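# Unpin postcards onto the mat, clothespins into box

## Task

Remove every postcard from the line and leave them lying flat in one stack on the mat, with all the clothespins placed inside the box.

## Robot and tools

Robot: two arms, left_arm and right_arm, each with a parallel two-finger gripper and a wrist camera. Bases in the scene frame: left_arm at (+0.027, +0.379, +0.040) m, right_arm at (-0.039, -0.370, +0.040) m, each turned slightly about z. A two-camera stand is fixed behind the arms.

Frames. Scene frame: origin at table-top height, halfway between the nominal bases; +z up, +x outward over the table, +y toward left_arm (arm names do not match image sides). Reported end_effector_position (m) and end_effector_quat_wxyz are in this frame. The fingers point along the gripper's +z and separate along its y; end_effector_position is the point between the pads, roughly 1 cm short of the tips. Motion offsets, by contrast, are expressed along each arm's own Hand target axes. Reported hand positions can be off by a few cm, worse when reaching far.

execute_actions(actions, cameras). actions is a list of actions; each action is a table of at most 15 rows, one row per 1/30 s step; if shorter, its final row repeats to fill 15 steps. Every row has exactly 14 numbers, each in [-1, 1], covering both arms even when one is idle: left_arm dx, dy, dz, rx, ry, rz, opening, then right_arm in the same order. dx..rz are an offset from that arm's Hand target as it was when the action began (not from the previous row), along the Hand target's axes; 1.0 equals 0.6 m or 180 degrees, and rx, ry, rz form one rotation vector. Because each new action starts from the current Hand target, sending the same offset twice moves twice. Opening is absolute: +1 fully open (0.093 m), -1 closed. Six zeros for an arm re-request its present Hand target; that is also how to re-command an arm that stalled against something. An empty actions list returns state plus images of all cameras. cameras: list of names, ["all"], or []; an unknown name voids the call.

move(target, speed, blend, opening_speed, grip_force, blocking, cameras). target is one 14-number row as above, or a list of up to 15 such rows; every row is an offset from the Hand targets at the move's start, not from the previous row. The grippers travel straight lines, all ending together, within a 10 s cap. speed: m/s, 0.002 to 2.9, default 0.25 (rotation up to twice that in rad/s); one value or one per target. blend: metres of corner rounding per waypoint; 0 means stop at each. opening_speed: rate of change of the opening command per second on the -1..+1 scale, at least 0.2. grip_force: per-pad limit in N, 10 to 50 (full), one value or one per arm; it persists, and lower forces close slowly. blocking=false returns after about 0.5 s while the move continues. The result adds a move: line: done, off_target, moving, held or fault, and limits such as paced (pose clipped) or held (steps withheld). done means within 10 mm and 2 degrees; it says nothing about contact. Moves do not avoid obstacles or the other arm; faster moves overshoot and hit harder. Keep paths away from an arm's own base.

wait(seconds 0 to 10, cameras): let time pass holding commands; a running move continues. stop(cameras): brakes a running move. zoom_image(camera, region): camera is cam_high, cam_left_wrist or cam_right_wrist; region [x0, y0, x1, y1] in pixels, at most 504 by 504, from the latest image. finished_scene(scene): give the current scene number once the goal holds without the robot; it cannot be undone.

Results: Hand target (the last commanded pose after clipping; the next offsets count from it), end pose, Tool commands, grip_measured, Joint positions (last entry is finger gap in m), joint torques and velocities, motor temperatures, and for action calls some per-step positions. Orientation commands are clipped to within 40 degrees of the measured one each step. Grippers often settle short or sag and tilt from friction and weight; check after every move and send the remaining gap as an offset. Tiny moves may not happen or may go sideways.

Gripping: grip_measured runs +1 open to -1 closed; pads meet near -0.94, and each mm of object width adds about 0.0208. For full force on a rigid object command at least 0.24 below its width reading; keep sending that value to hold, and send well above it to release. Thin objects and empty closes both read below -0.94, so confirm a hold from images. Avoid sudden commands far below the width reading, which spike force.

Cameras: cam_high, cam_left_wrist, cam_right_wrist, each 896x504, with calibration (K, distortion, world-to-camera transform) supplied; wrist images can lag during motion.

Avoid: dropping items or releasing them while moving, knocking anything off the table or leaving it off, slamming into fixed or heavy things, hard pushes, contact or squeezing between the two arms or wrist cameras, strain on camera cables, and arm fault stops. Motors heat when holding, stretched out or pushing an unreachable pose: a MOTOR HOT line appears at 75 °C, at 90 °C the arm folds and goes idle, at 100 °C it collapses. Loose objects may occasionally be nudged by outside pushes.

Each tool is called after "Call:" in YAML: its name, and indented under it one key for each argument.

## Session

Call:
execute_actions:
  actions: []

Scene clock: 0.00 s.
left_arm: end_effector_position=(+0.4104, +0.3908, +0.1244) grip_measured=+1.000 end_effector_quat_wxyz=(+0.541, -0.061, +0.838, +0.039) | right_arm: end_effector_position=(+0.3456, -0.3909, +0.1015) grip_measured=+1.000 end_effector_quat_wxyz=(+0.537, +0.008, +0.842, -0.041)
Joint positions: left_arm=[0.018 1.503 0.393 0.679 -0.171 -0.079 0.093] | right_arm=[0.006 1.62 0.363 0.824 0.048 -0.045 0.093]
Joint velocities: within noise
Joint torques (N m): no reading
Motor temperatures (°C): left_arm=[23 27 29 31 25 26 23] | right_arm=[23 29 32 31 24 27 25]
Heat: left arm: 31 °C; right arm: 32 °C.
Hand target: left_arm +0.4159, +0.3907, +0.1368; +0.558, -0.063, +0.827, +0.037 | right_arm +0.3500, -0.3910, +0.1101; +0.549, +0.009, +0.835, -0.042
Tool commands: left_gripper/opening=+1.0 right_gripper/opening=+1.0

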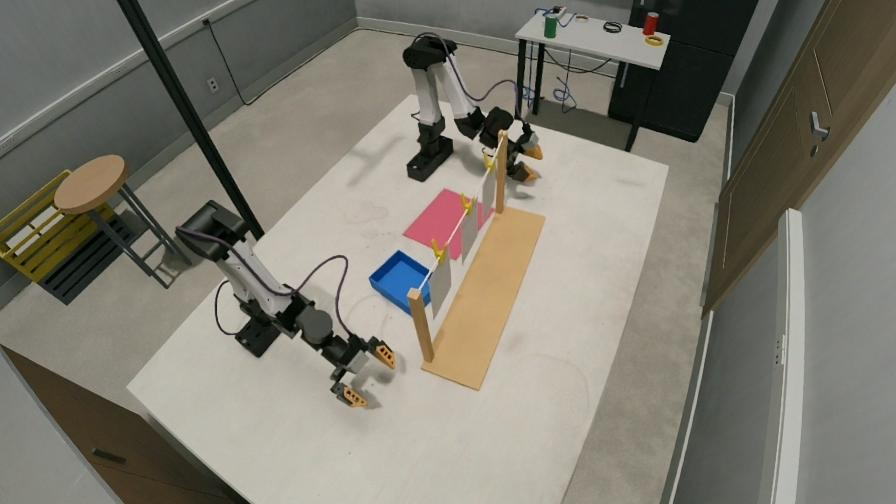

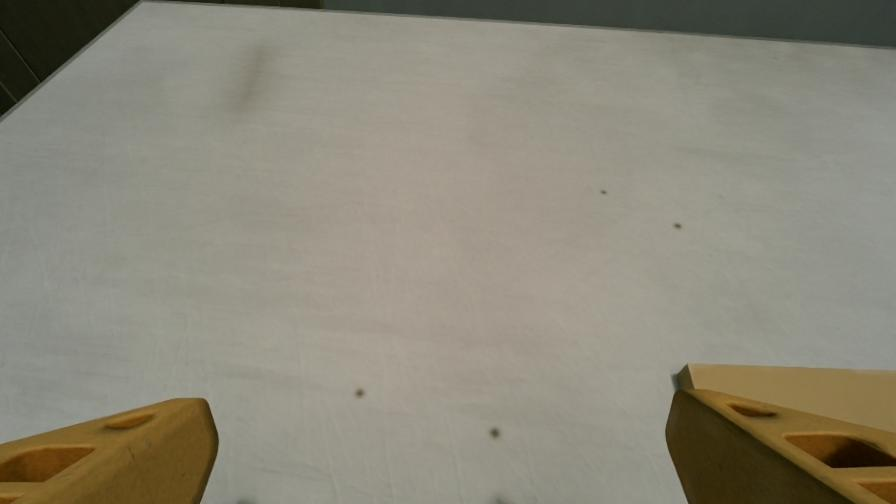

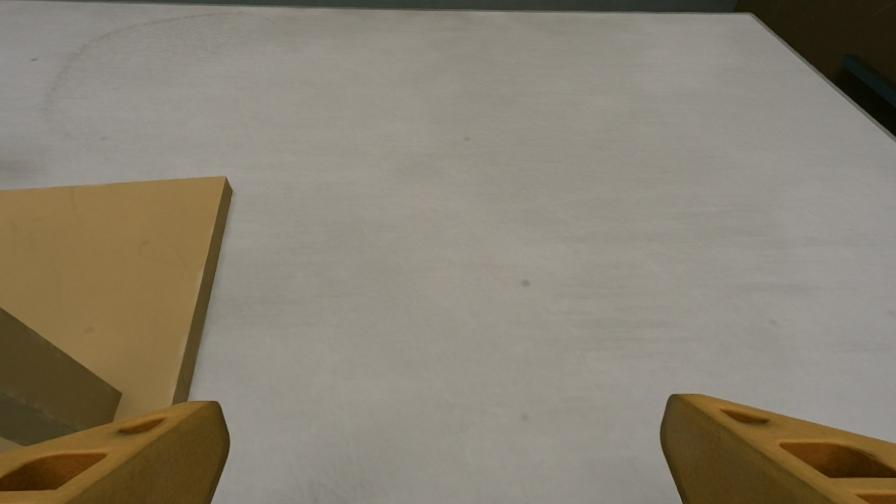

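Call:
zoom_image:
  camera: "cam_high"
  region: [360, 110, 580, 400]

Call:
zoom_image:
  camera: "cam_high"
  region: [400, 140, 530, 320]

Scaled by 1.738 from the camera's 896x504 image, which has a finer 1280x720 frame.

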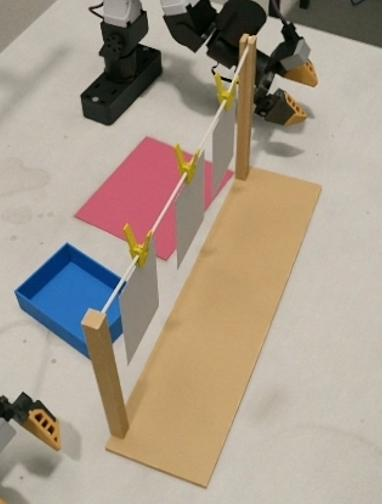

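Scaled by 2.800 from the camera's 896x504 image, which has a finer 1280x720 frame.

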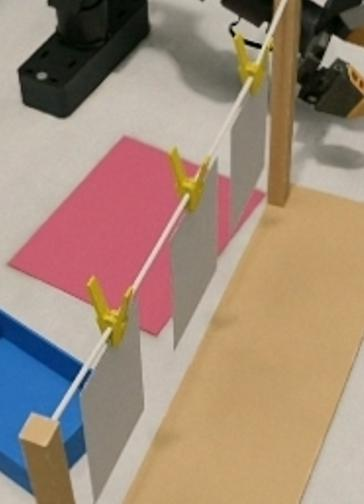

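Call:
move:
  target: [0.052,-0.388,-0.488,0.045,-0.122,0.012,1,-0.081,0.374,-0.381,-0.023,-0.129,0.015,1]
  speed: 0.3
  cameras: ["all"]

Scene clock: 61.50 s.
left_arm: end_effector_position=(+0.1712, +0.1236, +0.2132) grip_measured=+1.000 end_effector_quat_wxyz=(+0.705, +0.049, +0.707, -0.024) | right_arm: end_effector_position=(+0.1742, -0.1499, +0.2277) grip_measured=+1.000 end_effector_quat_wxyz=(+0.703, -0.006, +0.711, -0.003)
Joint positions: left_arm=[-1.606 1.437 0.465 0.508 -1.562 -0.428 0.093] | right_arm=[1.408 1.396 0.357 0.989 1.365 0.036 0.093]
Joint torques (N m): left_arm=[-0.44 -3.36 7.77 1.23 -0.43 -0.1] | right_arm=[0.42 -3.08 6.45 1.75 0 -0.12]
Motor temperatures (°C): left_arm=[23 30 32 37 25 26 23] | right_arm=[23 32 36 39 24 26 25]
Heat: left arm: 37 °C; right arm: 39 °C.
Hand target: left_arm +0.1693, +0.1200, +0.2194; +0.707, +0.000, +0.707, +0.001 | right_arm +0.1735, -0.1479, +0.2314; +0.706, +0.000, +0.708, +0.000
Off the commanded pose: left_arm 0.007 m, 6 deg | right_arm 0.004 m, 1 deg.
joint sent to its limit (left arm) — joint 5 (wrist yaw), lower limit. The joint targets are off in orientation, not in position.
move: off_target (left_arm)
camera_calibration:
cam_left_wrist: T_world_to_cam=[[-0.115253, -0.991764, -0.0558709, 0.154946], [-0.411123, 0.0988275, -0.906207, 0.291701], [0.904265, -0.081473, -0.419127, 0.0303025], [0, 0, 0, 1]] pos_world=[0.110381, 0.127311, 0.285699]
cam_right_wrist: T_world_to_cam=[[-0.00500062, -0.999974, 0.00525784, -0.15147], [-0.441674, -0.00250861, -0.897172, 0.320133], [0.897162, -0.00680867, -0.441649, 0.0257035], [0, 0, 0, 1]] pos_world=[0.117576, -0.150488, 0.299362]

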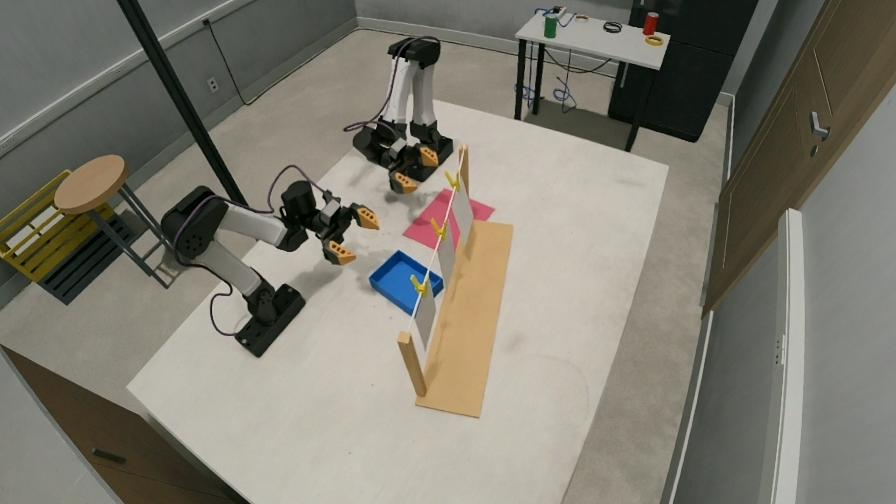

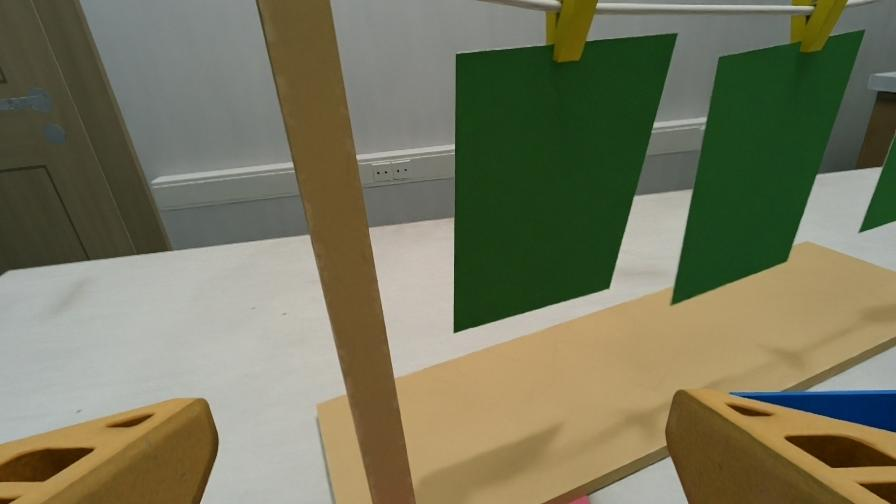

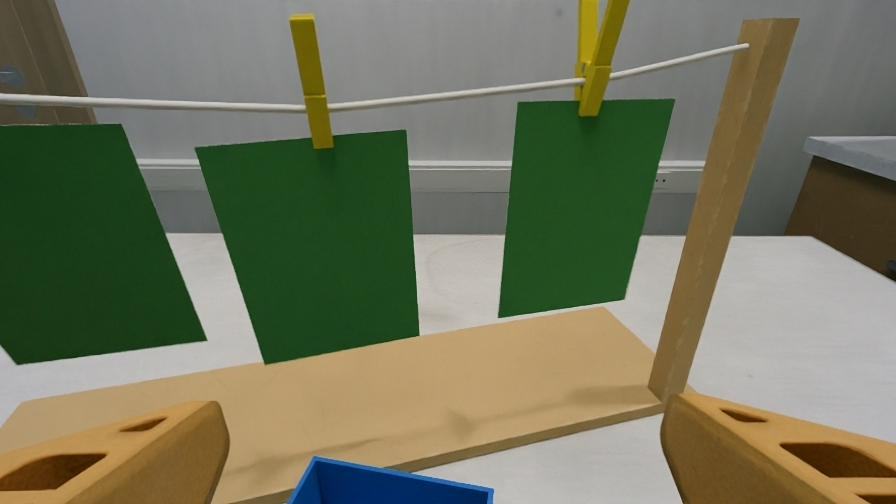

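Call:
zoom_image:
  camera: "cam_high"
  region: [380, 130, 530, 340]

Call:
zoom_image:
  camera: "cam_right_wrist"
  region: [180, 0, 684, 380]

Call:
zoom_image:
  camera: "cam_high"
  region: [360, 140, 540, 420]

Scaled by 2.400 from the camera's 896x504 image, which has a finer 1280x720 frame.

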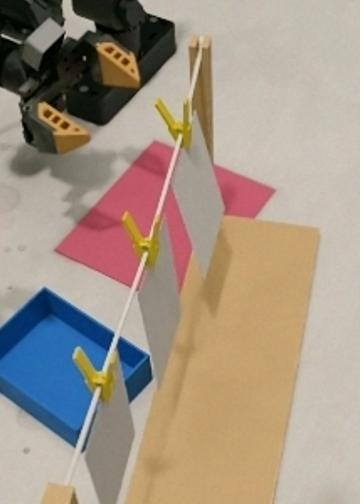

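Scaled by 1.000.

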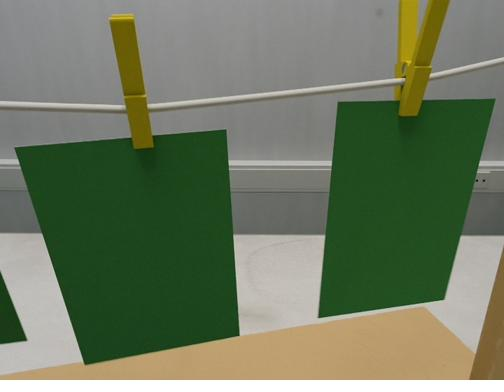

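Scaled by 1.800 from the camera's 896x504 image, which has a finer 1280x720 frame.

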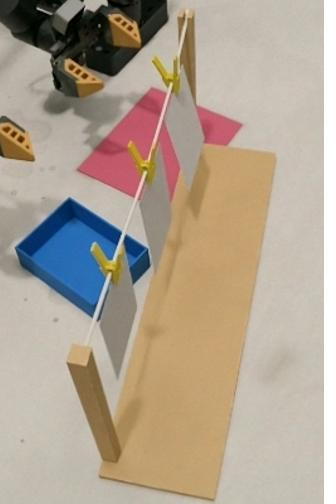

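Call:
zoom_image:
  camera: "cam_high"
  region: [430, 130, 530, 240]

Call:
execute_actions:
  actions: []

Scaled by 4.582 from the camera's 896x504 image, which has a finer 1280x720 frame.

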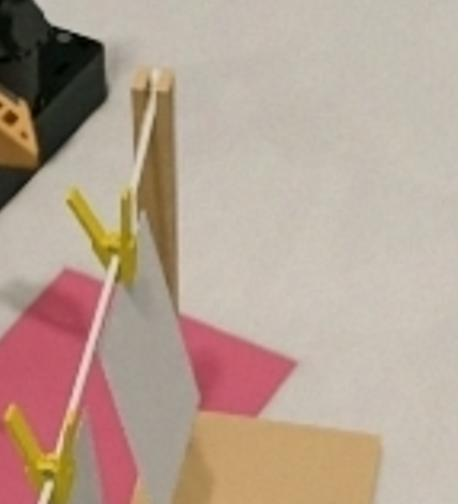

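Scene clock: 122.57 s.
left_arm: end_effector_position=(+0.1712, +0.1236, +0.2132) grip_measured=+1.000 end_effector_quat_wxyz=(+0.705, +0.049, +0.707, -0.024) | right_arm: end_effector_position=(+0.1742, -0.1499, +0.2278) grip_measured=+1.000 end_effector_quat_wxyz=(+0.704, -0.005, +0.711, -0.003)
Joint positions: left_arm=[-1.606 1.437 0.465 0.508 -1.562 -0.428 0.093] | right_arm=[1.408 1.396 0.357 0.99 1.365 0.036 0.093]
Joint velocities: within noise
Joint torques (N m): left_arm=[-0.36 -3.36 7.68 1.19 -0.46 -0.11] | right_arm=[0.39 -3.11 6.45 1.79 0.01 -0.15]
Motor temperatures (°C): left_arm=[23 28 33 36 24 25 23] | right_arm=[23 30 37 35 24 26 24]
Heat: left arm: 36 °C; right arm: 37 °C.
Hand target: left_arm +0.1693, +0.1200, +0.2194; +0.707, +0.000, +0.707, +0.001 | right_arm +0.1735, -0.1479, +0.2314; +0.706, +0.000, +0.708, +0.000
Tool commands: left_gripper/opening=+1.0 right_gripper/opening=+1.0
Off the commanded pose: left_arm 0.007 m, 6 deg | right_arm 0.004 m, 1 deg.
camera_calibration:
cam_left_wrist: T_world_to_cam=[[-0.115253, -0.991764, -0.0558709, 0.154946], [-0.411123, 0.0988275, -0.906207, 0.291701], [0.904265, -0.081473, -0.419127, 0.0303025], [0, 0, 0, 1]] pos_world=[0.110381, 0.127311, 0.285699]
cam_right_wrist: T_world_to_cam=[[-0.00499323, -0.999977, 0.00458634, -0.151372], [-0.441551, -0.0019103, -0.897234, 0.320272], [0.897222, -0.0065052, -0.441531, 0.0258399], [0, 0, 0, 1]] pos_world=[0.117476, -0.150588, 0.299463]

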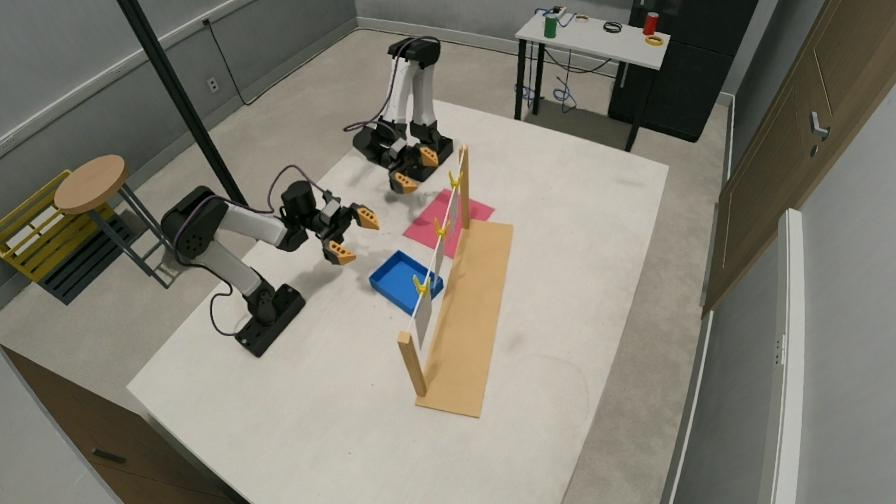

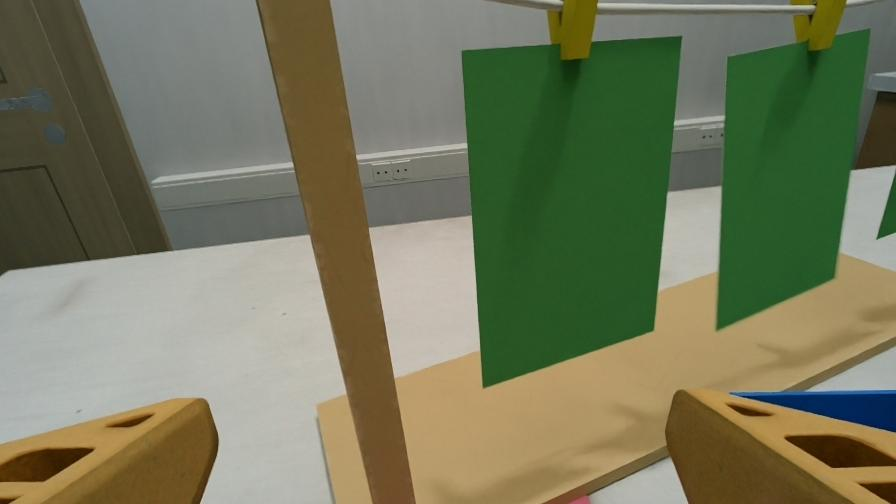

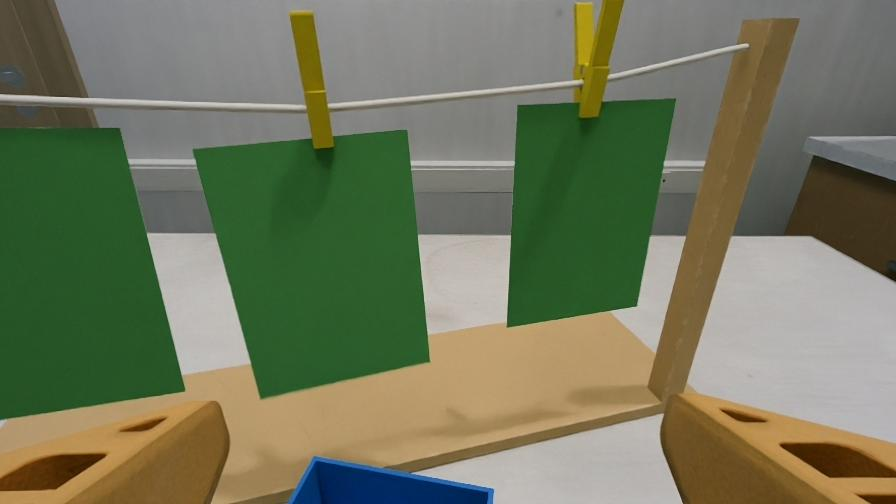

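Call:
move:
  target: [0.033,0.045,0.175,-0.056,0,0,1,0,0,0,0,0,0,1]
  speed: 0.2
  cameras: ["cam_left_wrist","cam_high"]

Scene clock: 134.23 s.
left_arm: end_effector_position=(+0.2722, +0.1476, +0.2014) grip_measured=+1.000 end_effector_quat_wxyz=(+0.695, -0.062, +0.712, +0.071) | right_arm: end_effector_position=(+0.1742, -0.1497, +0.2282) grip_measured=+1.000 end_effector_quat_wxyz=(+0.704, -0.005, +0.710, -0.003)
Joint positions: left_arm=[-1.213 1.661 0.528 0.927 -1.459 -0.189 0.093] | right_arm=[1.408 1.4 0.357 1.002 1.365 0.029 0.093]
Joint torques (N m): left_arm=[0.49 -4.3 4.56 1.55 -0.05 0.04] | right_arm=[0.42 -3.11 6.32 1.78 0 -0.15]
Heat: left arm: 36 °C; right arm: 37 °C.
Hand target: left_arm +0.2742, +0.1470, +0.1996; +0.705, -0.062, +0.704, +0.063 | right_arm +0.1735, -0.1479, +0.2313; +0.706, +0.000, +0.708, +0.000
Off the commanded pose: left_arm 0.003 m, 2 deg | right_arm 0.004 m, 1 deg.
move: done
camera_calibration:
cam_left_wrist: T_world_to_cam=[[0.17442, -0.984008, -0.0361344, 0.105741], [-0.435338, -0.0441463, -0.899184, 0.346429], [0.883209, 0.172567, -0.436076, -0.0923267], [0, 0, 0, 1]] pos_world=[0.213914, 0.135276, 0.275063]
Images, in order (width x height): cam_high 896x504, cam_left_wrist 896x504.

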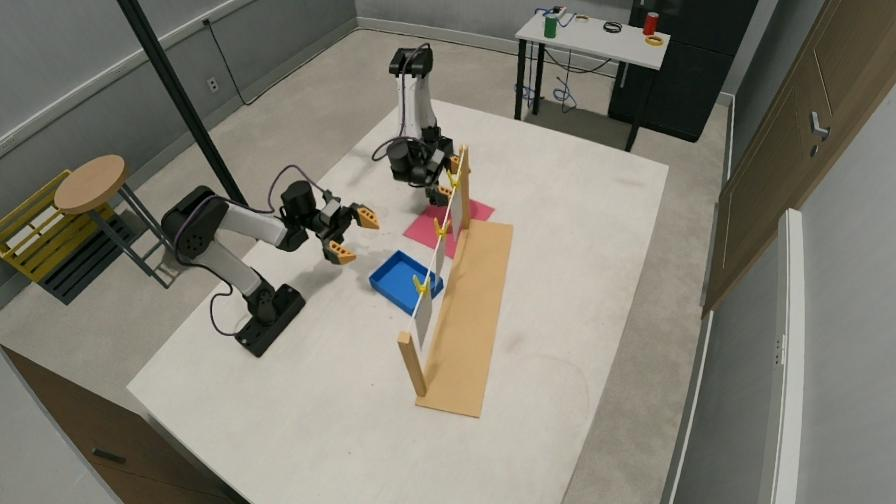

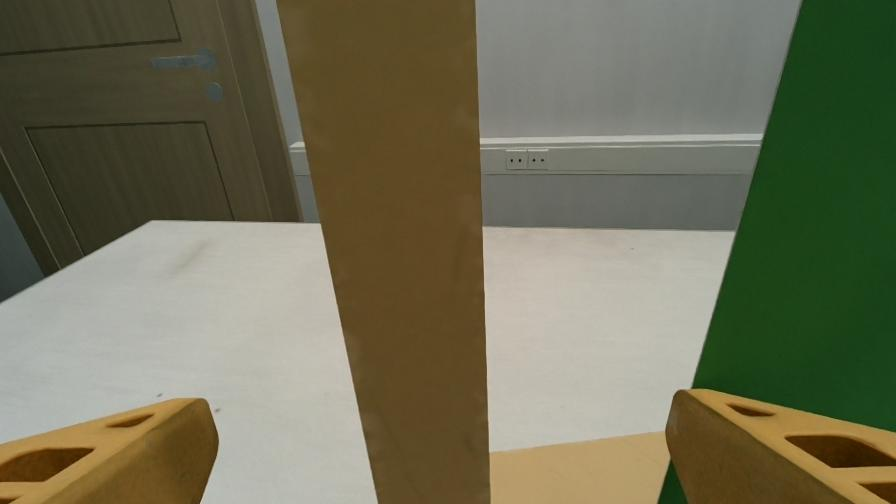

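Call:
move:
  target:
    - [0,0,0,0,0,0,0.0,0,0,0,0,0,0,1]
    - [0,0,0.092,0,0,0,0.0,0,0,0,0,0,0,1]
  speed: 0.12
  cameras: ["cam_left_wrist"]

Scene clock: 142.00 s.
left_arm: end_effector_position=(+0.3216, +0.1625, +0.1917) grip_measured=+0.002 end_effector_quat_wxyz=(+0.697, -0.048, +0.711, +0.080) | right_arm: end_effector_position=(+0.1742, -0.1497, +0.2282) grip_measured=+1.000 end_effector_quat_wxyz=(+0.704, -0.005, +0.710, -0.003)
Joint positions: left_arm=[-1.027 1.768 0.512 1.204 -1.269 -0.003 0.045] | right_arm=[1.408 1.4 0.357 1.002 1.365 0.029 0.093]
Joint torques (N m): left_arm=[1.13 -4.52 7.1 1.69 0.08 0.06] | right_arm=[0.46 -3.08 6.32 1.78 -0.01 -0.15]
Heat: left arm: 36 °C; right arm: 37 °C.
Hand target: left_arm +0.3286, +0.1567, +0.1997; +0.705, -0.062, +0.704, +0.063 | right_arm +0.1735, -0.1479, +0.2313; +0.706, +0.000, +0.708, +0.000
Off the commanded pose: left_arm 0.012 m, 3 deg | right_arm 0.004 m, 1 deg.
move: off_target (left_arm)
camera_calibration:
cam_left_wrist: T_world_to_cam=[[0.168162, -0.983418, -0.0678966, 0.11948], [-0.434368, -0.0120934, -0.900654, 0.354676], [0.884899, 0.180948, -0.429199, -0.145952], [0, 0, 0, 1]] pos_world=[0.26312, 0.148197, 0.26491]
Images, in order (width x height): cam_left_wrist 896x504.

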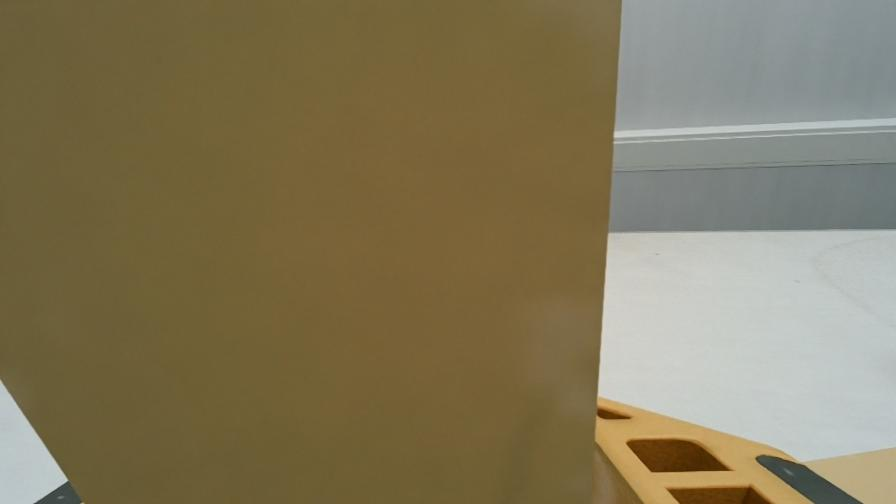

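Call:
move:
  target: [0,0,0,0,0,0,-0.9,0,0,0,0,0,0,1]
  grip_force: 30
  cameras: ["cam_left_wrist"]

Scene clock: 147.30 s.
left_arm: end_effector_position=(+0.3236, +0.1622, +0.1926) grip_measured=-0.639 end_effector_quat_wxyz=(+0.700, -0.065, +0.708, +0.061) | right_arm: end_effector_position=(+0.1742, -0.1497, +0.2282) grip_measured=+1.000 end_effector_quat_wxyz=(+0.704, -0.005, +0.710, -0.003)
Joint positions: left_arm=[-1.021 1.773 0.514 1.22 -1.26 -0.043 0.015] | right_arm=[1.408 1.4 0.357 1.002 1.365 0.029 0.093]
Joint torques (N m): left_arm=[0.62 -5.18 7.08 1.52 0.01 0.5] | right_arm=[0.44 -3.14 6.32 1.78 0 -0.16]
Heat: left arm: 37 °C; right arm: 37 °C.
Hand target: left_arm +0.3286, +0.1566, +0.1998; +0.705, -0.062, +0.704, +0.063 | right_arm +0.1735, -0.1479, +0.2313; +0.706, +0.000, +0.708, +0.000
Off the commanded pose: left_arm 0.010 m, 1 deg | right_arm 0.004 m, 1 deg.
grip_force (N): 30, 30
move: done
camera_calibration:
cam_left_wrist: T_world_to_cam=[[0.166657, -0.985882, -0.0161775, 0.10976], [-0.423019, -0.0566691, -0.904347, 0.360539], [0.890663, 0.157559, -0.426492, -0.145814], [0, 0, 0, 1]] pos_world=[0.264093, 0.151617, 0.265639]
Images, in order (width x height): cam_left_wrist 896x504.

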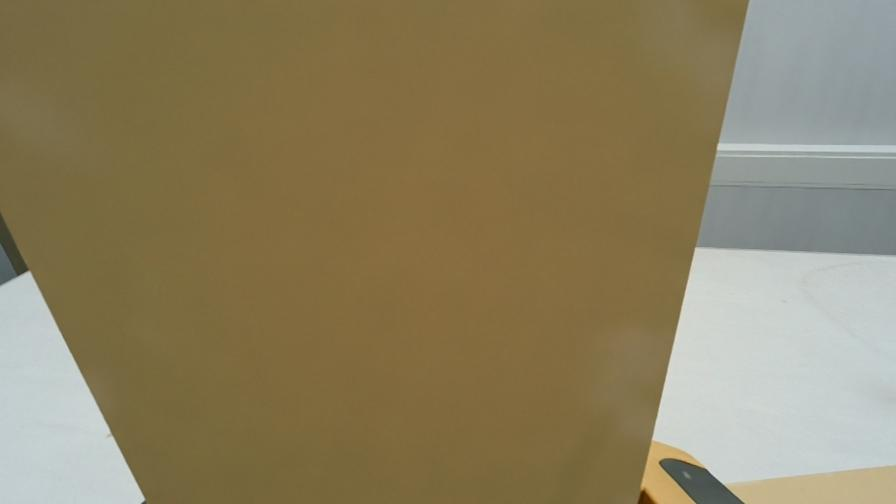

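Call:
move:
  target: [0,0.163,0.131,0.078,0,0,-0.9,0,0,0,0,0,0,1]
  speed: 0.08
  cameras: ["all"]

Scene clock: 156.47 s.
left_arm: end_effector_position=(+0.3905, +0.2643, +0.1959) grip_measured=-0.655 end_effector_quat_wxyz=(+0.705, +0.020, +0.709, -0.024) | right_arm: end_effector_position=(+0.1742, -0.1497, +0.2282) grip_measured=+1.000 end_effector_quat_wxyz=(+0.704, -0.005, +0.710, -0.003)
Joint positions: left_arm=[-0.427 1.589 0.287 1.295 -0.426 -0.008 0.014] | right_arm=[1.408 1.4 0.357 1.002 1.365 0.029 0.093]
Joint torques (N m): left_arm=[0.99 -6.57 4.01 1.75 0.13 0.14] | right_arm=[0.4 -3.08 6.31 1.78 0.01 -0.15]
Heat: left arm: 37 °C; right arm: 37 °C.
Hand target: left_arm +0.3889, +0.2668, +0.1999; +0.707, +0.025, +0.707, -0.024 | right_arm +0.1735, -0.1479, +0.2313; +0.706, +0.000, +0.708, +0.000
Off the commanded pose: left_arm 0.005 m, 1 deg | right_arm 0.004 m, 1 deg.
grip_force (N): 30, 30
move: done
camera_calibration:
cam_left_wrist: T_world_to_cam=[[-0.0736579, -0.997151, -0.0162397, 0.296221], [-0.418869, 0.0457109, -0.906896, 0.369523], [0.905054, -0.0599978, -0.421043, -0.169311], [0, 0, 0, 1]] pos_world=[0.329836, 0.268327, 0.268642]
cam_right_wrist: T_world_to_cam=[[-0.00534636, -0.999979, 0.00363353, -0.150747], [-0.439941, -0.000910939, -0.898026, 0.320745], [0.898011, -0.00639971, -0.439927, 0.025419], [0, 0, 0, 1]] pos_world=[0.117477, -0.150289, 0.299768]

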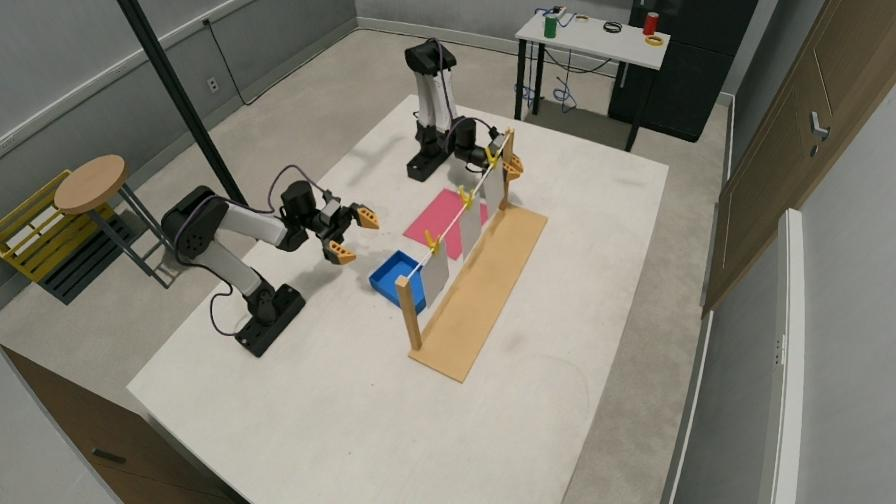

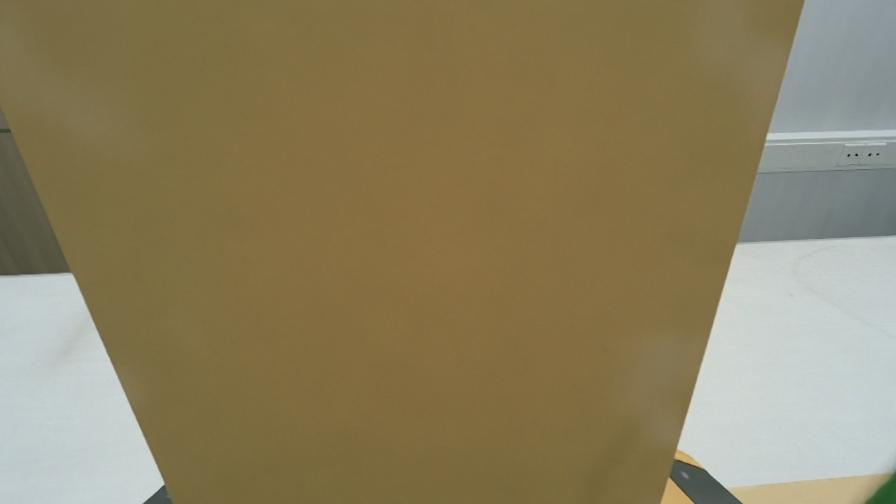

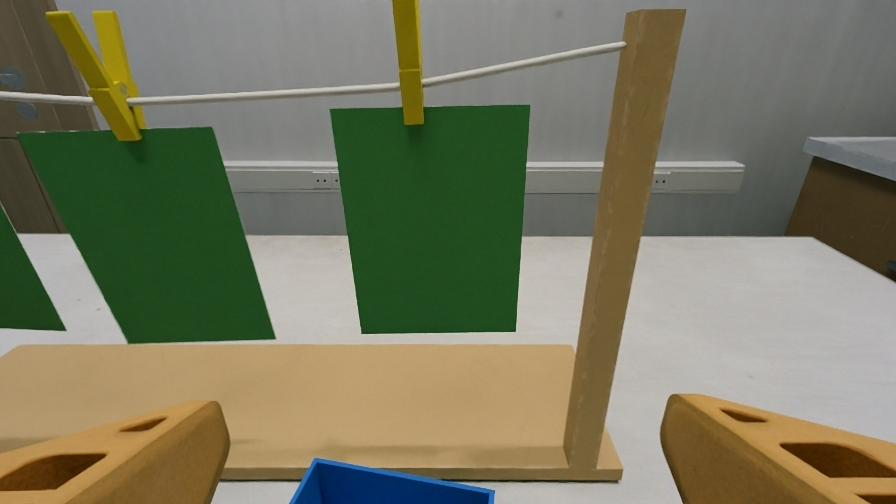

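Call:
move:
  target:
    - [0,0,0,0,0,0,0.1,0,0,0,0,0,0,-0.52]
    - [0,0,-0.15,0,0,0,0.1,0.034,-0.07,0.1,-0.11,0,0,-0.52]
    - [-0.25,-0.061,-0.163,0,0,0,0.1,0.068,-0.14,0.2025,-0.222,0,0,-0.52]
    - [-0.252,-0.471,-0.118,0.308,0.102,0.054,0.1,0.068,-0.14,0.2025,-0.222,0,0,-0.52]
  speed: 0.25
  blend: [0,0.03,0.03,0]
  cameras: ["all"]

Scene clock: 205.83 s.
left_arm: end_effector_position=(+0.2934, -0.0064, +0.3334) grip_measured=+0.098 end_effector_quat_wxyz=(+0.481, +0.411, +0.722, -0.279) | right_arm: end_effector_position=(+0.2885, -0.2314, +0.1796) grip_measured=-0.519 end_effector_quat_wxyz=(+0.651, -0.240, +0.679, +0.242)
Joint positions: left_arm=[-0.865 1.469 1.267 -0.191 0.109 0.037 0.05] | right_arm=[0.191 1.577 0.197 1.337 -0.544 -0.007 0.02]
Joint torques (N m): left_arm=[0.66 -5.11 11.04 1.95 0.08 0.13] | right_arm=[-0.84 -3.54 6.71 2.27 -0.23 0.02]
Motor temperatures (°C): left_arm=[23 29 33 41 24 25 23] | right_arm=[23 29 37 38 24 26 24]
Heat: left arm: 41 °C; right arm: 38 °C.
Hand target: left_arm +0.2987, -0.0106, +0.3505; +0.497, +0.410, +0.710, -0.286 | right_arm +0.2949, -0.2317, +0.1904; +0.664, -0.242, +0.665, +0.242
Off the commanded pose: left_arm 0.019 m, 2 deg | right_arm 0.012 m, 2 deg.
grip_force (N): 30, 30
move: off_target (left_arm, right_arm)
camera_calibration:
cam_left_wrist: T_world_to_cam=[[-0.872063, -0.489335, -0.00752339, 0.25594], [-0.353138, 0.639835, -0.682572, 0.375632], [0.33882, -0.592589, -0.73078, 0.226166], [0, 0, 0, 1]] pos_world=[0.279216, 0.0189209, 0.423599]
cam_right_wrist: T_world_to_cam=[[0.634167, -0.772863, -0.0226897, -0.359008], [-0.372298, -0.279504, -0.885026, 0.24097], [0.677662, 0.569702, -0.464988, 0.10226], [0, 0, 0, 1]] pos_world=[0.248086, -0.26837, 0.252668]

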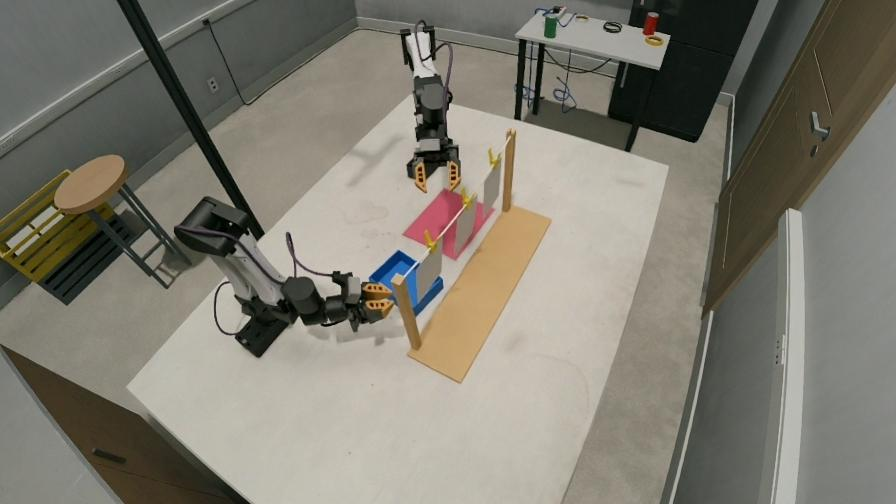

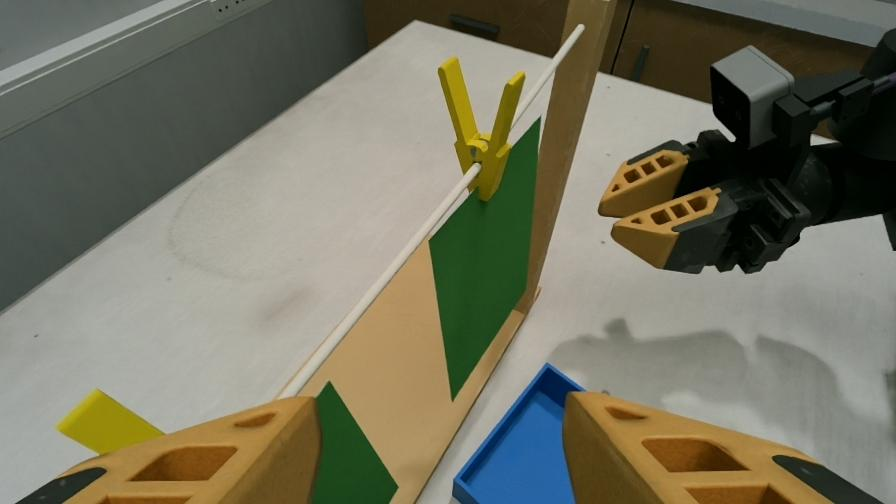

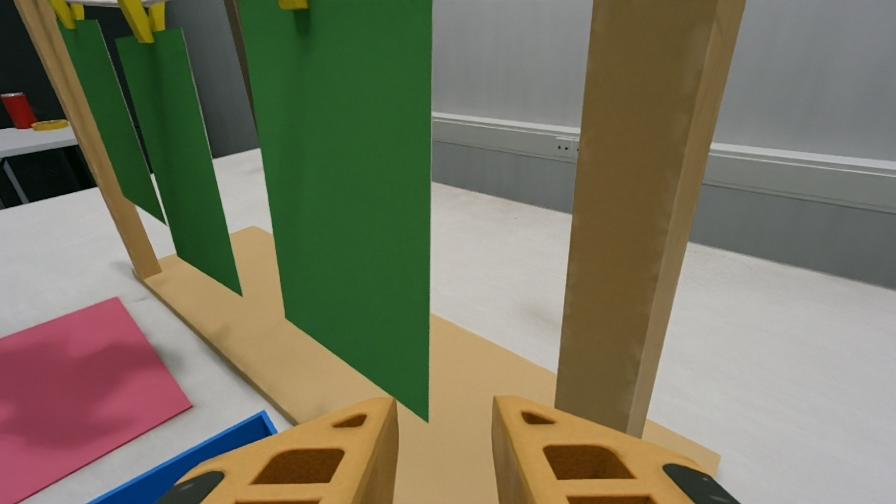

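Call:
move:
  target: [-0.0943,-0.0152,0.1437,0.0415,0.0274,0.0167,0.1,0,0.02,0.075,0,0,0,-0.52]
  speed: 0.12
  cameras: ["cam_left_wrist","cam_right_wrist"]

Scene clock: 240.97 s.
left_arm: end_effector_position=(+0.3377, -0.0981, +0.3626) grip_measured=+0.098 end_effector_quat_wxyz=(+0.433, +0.470, +0.710, -0.295) | right_arm: end_effector_position=(+0.3164, -0.1972, +0.1836) grip_measured=-0.519 end_effector_quat_wxyz=(+0.657, -0.243, +0.672, +0.240)
Joint positions: left_arm=[-0.865 1.941 1.994 -0.534 0.228 0.105 0.05] | right_arm=[0.317 1.692 0.331 1.338 -0.42 -0.007 0.02]
Joint torques (N m): left_arm=[0.36 -8.23 10.61 1.87 0.17 0.16] | right_arm=[0.62 -4.52 6.82 2.15 -0.06 0.04]
Motor temperatures (°C): left_arm=[23 30 38 42 24 25 23] | right_arm=[23 29 35 42 24 25 24]
Heat: left arm: 42 °C; right arm: 42 °C.
Hand target: left_arm +0.3410, -0.1021, +0.3744; +0.445, +0.471, +0.699, -0.301 | right_arm +0.3217, -0.1937, +0.1902; +0.664, -0.242, +0.665, +0.242
Off the commanded pose: left_arm 0.013 m, 2 deg | right_arm 0.009 m, 1 deg.
grip_force (N): 30, 30
move: off_target (left_arm)
camera_calibration:
cam_left_wrist: T_world_to_cam=[[-0.930529, -0.366207, -0.00282118, 0.280127], [-0.284364, 0.727378, -0.624546, 0.434186], [0.230765, -0.580356, -0.780983, 0.234101], [0, 0, 0, 1]] pos_world=[0.33011, -0.0773709, 0.454788]
cam_right_wrist: T_world_to_cam=[[0.635718, -0.771852, -0.0103799, -0.352582], [-0.354519, -0.279994, -0.892143, 0.259975], [0.685696, 0.570831, -0.451633, 0.0609917], [0, 0, 0, 1]] pos_world=[0.274487, -0.234166, 0.255821]
Images, in order (width x height): cam_left_wrist 896x504, cam_right_wrist 896x504.

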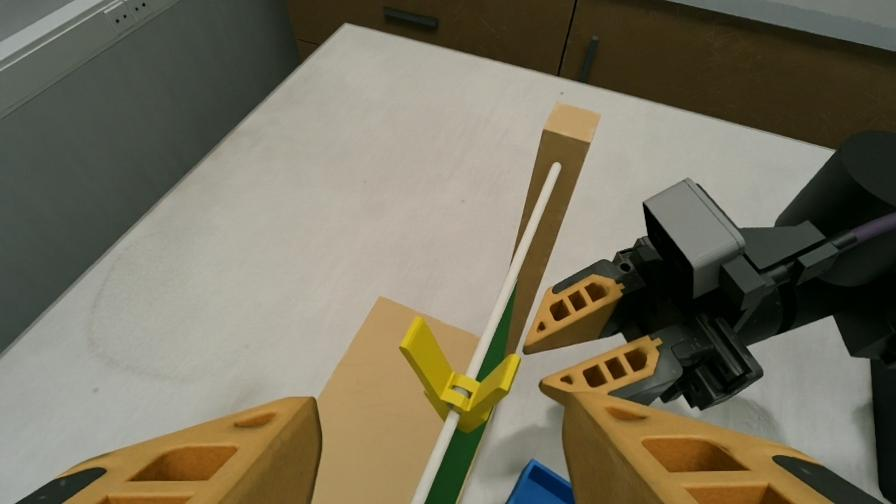

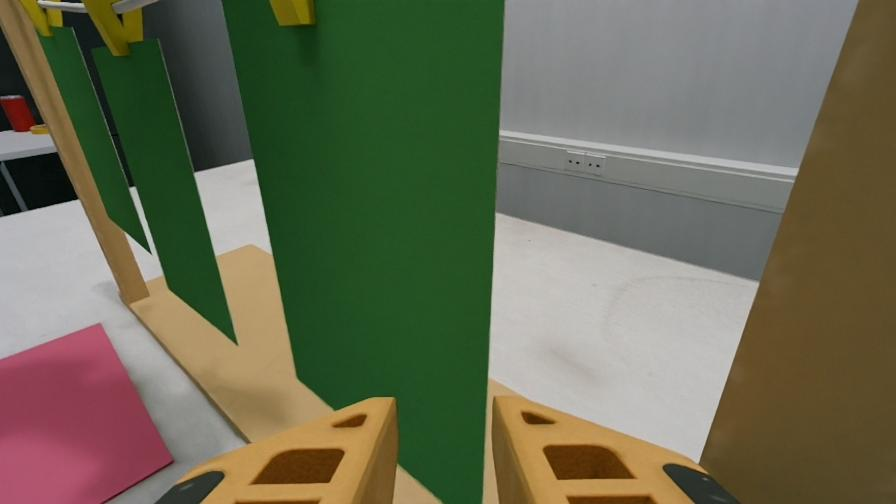

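Call:
move:
  target: [0,0,0,0,0,0,0.1,0,-0.01,0.03,0,0,0,-0.31]
  speed: 0.08
  cameras: ["cam_left_wrist","cam_right_wrist"]

Scene clock: 271.40 s.
left_arm: end_effector_position=(+0.3377, -0.0980, +0.3625) grip_measured=+0.098 end_effector_quat_wxyz=(+0.433, +0.470, +0.710, -0.294) | right_arm: end_effector_position=(+0.3321, -0.1889, +0.1846) grip_measured=-0.312 end_effector_quat_wxyz=(+0.658, -0.246, +0.669, +0.243)
Joint positions: left_arm=[-0.865 1.941 1.994 -0.535 0.228 0.105 0.05] | right_arm=[0.326 1.747 0.402 1.327 -0.42 -0.007 0.03]
Joint torques (N m): left_arm=[0.4 -8.14 10.55 1.85 0.17 0.16] | right_arm=[0.39 -4.93 7.24 2.05 0.02 0.05]
Motor temperatures (°C): left_arm=[23 33 43 40 24 25 23] | right_arm=[23 30 36 42 24 25 24]
Heat: left arm: 43 °C; right arm: 42 °C.
Hand target: left_arm +0.3410, -0.1020, +0.3743; +0.445, +0.471, +0.699, -0.301 | right_arm +0.3393, -0.1867, +0.1902; +0.664, -0.241, +0.665, +0.242
Off the commanded pose: left_arm 0.013 m, 2 deg | right_arm 0.009 m, 1 deg.
grip_force (N): 30, 30
move: off_target (left_arm)
camera_calibration:
cam_left_wrist: T_world_to_cam=[[-0.930602, -0.366021, -0.00301671, 0.28016], [-0.284277, 0.727912, -0.623964, 0.433781], [0.23058, -0.579805, -0.781447, 0.234281], [0, 0, 0, 1]] pos_world=[0.33001, -0.0773727, 0.454588]
cam_right_wrist: T_world_to_cam=[[0.642478, -0.766261, -0.00812659, -0.357859], [-0.347232, -0.281653, -0.894484, 0.266448], [0.683119, 0.577508, -0.447026, 0.047229], [0, 0, 0, 1]] pos_world=[0.290173, -0.226442, 0.256538]
Images, in order (width x height): cam_left_wrist 896x504, cam_right_wrist 896x504.

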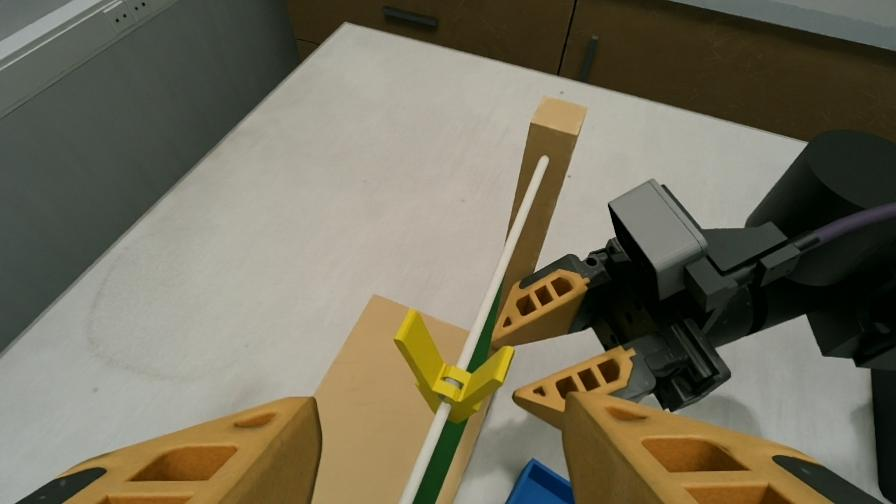

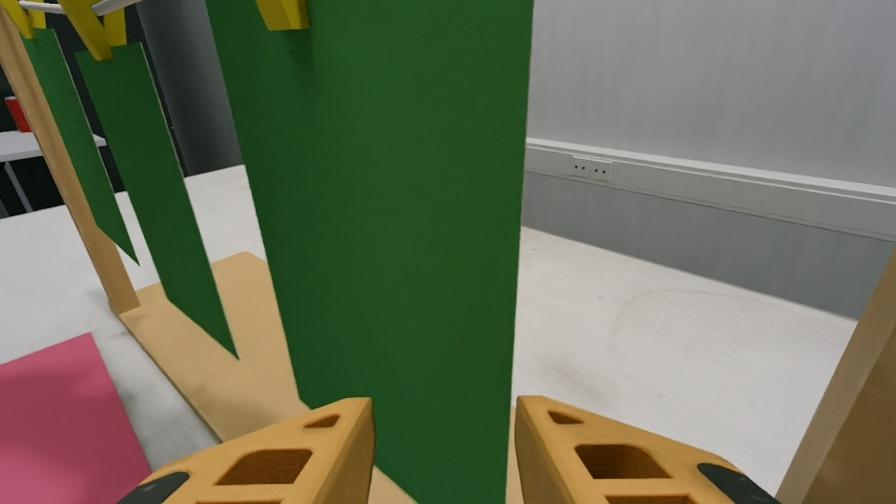

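Call:
zoom_image:
  camera: "cam_left_wrist"
  region: [400, 220, 640, 440]

Scaled by 2.100 from the camera's 896x504 image, which has a finer 1280x720 frame.

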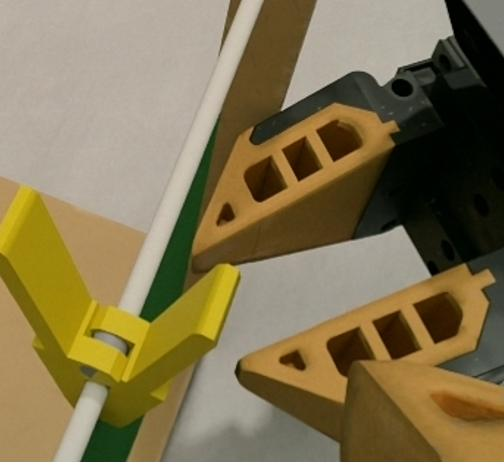

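Call:
move:
  target:
    - [0,0,0,0,0,0,0.1,0,-0.01,0,0,0,0,-0.31]
    - [0,0,0,0,0,0,0.1,0,-0.01,0.023,0,0,0,-0.31]
  speed: 0.06
  cameras: ["cam_left_wrist","cam_right_wrist"]

Call:
zoom_image:
  camera: "cam_left_wrist"
  region: [400, 220, 640, 440]

Scene clock: 300.47 s.
left_arm: end_effector_position=(+0.3377, -0.0980, +0.3625) grip_measured=+0.098 end_effector_quat_wxyz=(+0.433, +0.470, +0.710, -0.294) | right_arm: end_effector_position=(+0.3462, -0.1846, +0.1849) grip_measured=-0.312 end_effector_quat_wxyz=(+0.658, -0.248, +0.668, +0.244)
Joint positions: left_arm=[-0.865 1.941 1.994 -0.535 0.228 0.105 0.05] | right_arm=[0.324 1.789 0.463 1.31 -0.426 -0.007 0.03]
Joint torques (N m): left_arm=[0.32 -8.1 10.62 1.82 0.21 0.14] | right_arm=[0.57 -5.34 7.32 2.03 0.07 0.06]
Heat: left arm: 45 °C; right arm: 40 °C.
Hand target: left_arm +0.3410, -0.1021, +0.3744; +0.446, +0.471, +0.699, -0.301 | right_arm +0.3537, -0.1823, +0.1901; +0.664, -0.242, +0.665, +0.242
Off the commanded pose: left_arm 0.013 m, 2 deg | right_arm 0.010 m, 1 deg.
grip_force (N): 30, 30
move: off_target (left_arm)
camera_calibration:
cam_left_wrist: T_world_to_cam=[[-0.930602, -0.366021, -0.00301671, 0.28016], [-0.284277, 0.727912, -0.623964, 0.433781], [0.23058, -0.579805, -0.781447, 0.234281], [0, 0, 0, 1]] pos_world=[0.33001, -0.0773727, 0.454588]
cam_right_wrist: T_world_to_cam=[[0.646052, -0.763256, -0.0076147, -0.364375], [-0.344639, -0.282786, -0.895129, 0.271842], [0.681059, 0.580924, -0.445742, 0.0363076], [0, 0, 0, 1]] pos_world=[0.304365, -0.22233, 0.256743]
Images, in order (width x height): cam_left_wrist 896x504, cam_right_wrist 896x504.

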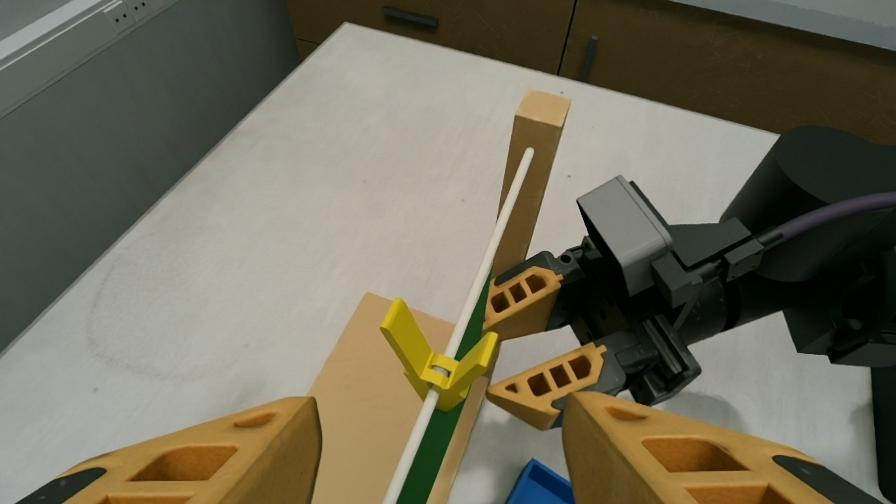

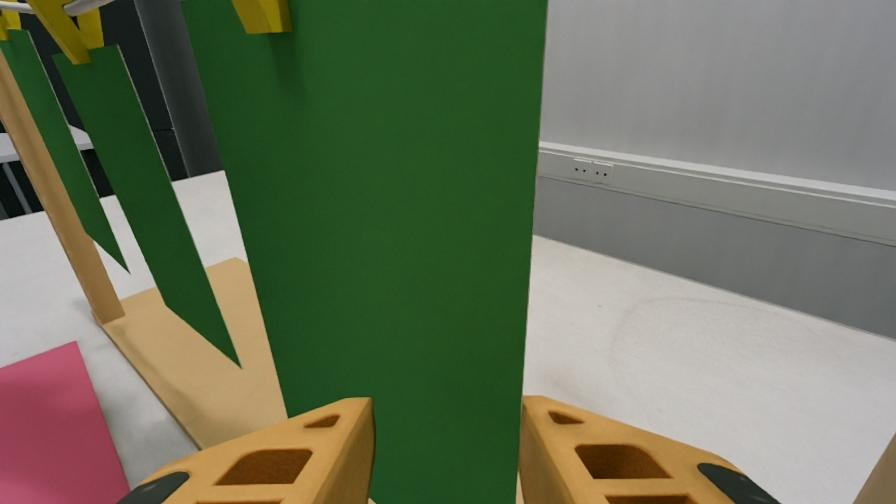

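Scaled by 2.100 from the camera's 896x504 image, which has a finer 1280x720 frame.

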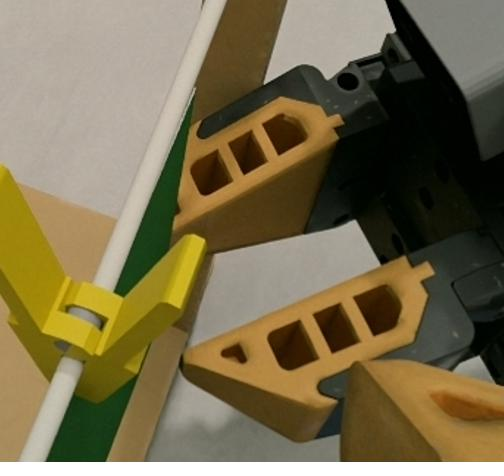

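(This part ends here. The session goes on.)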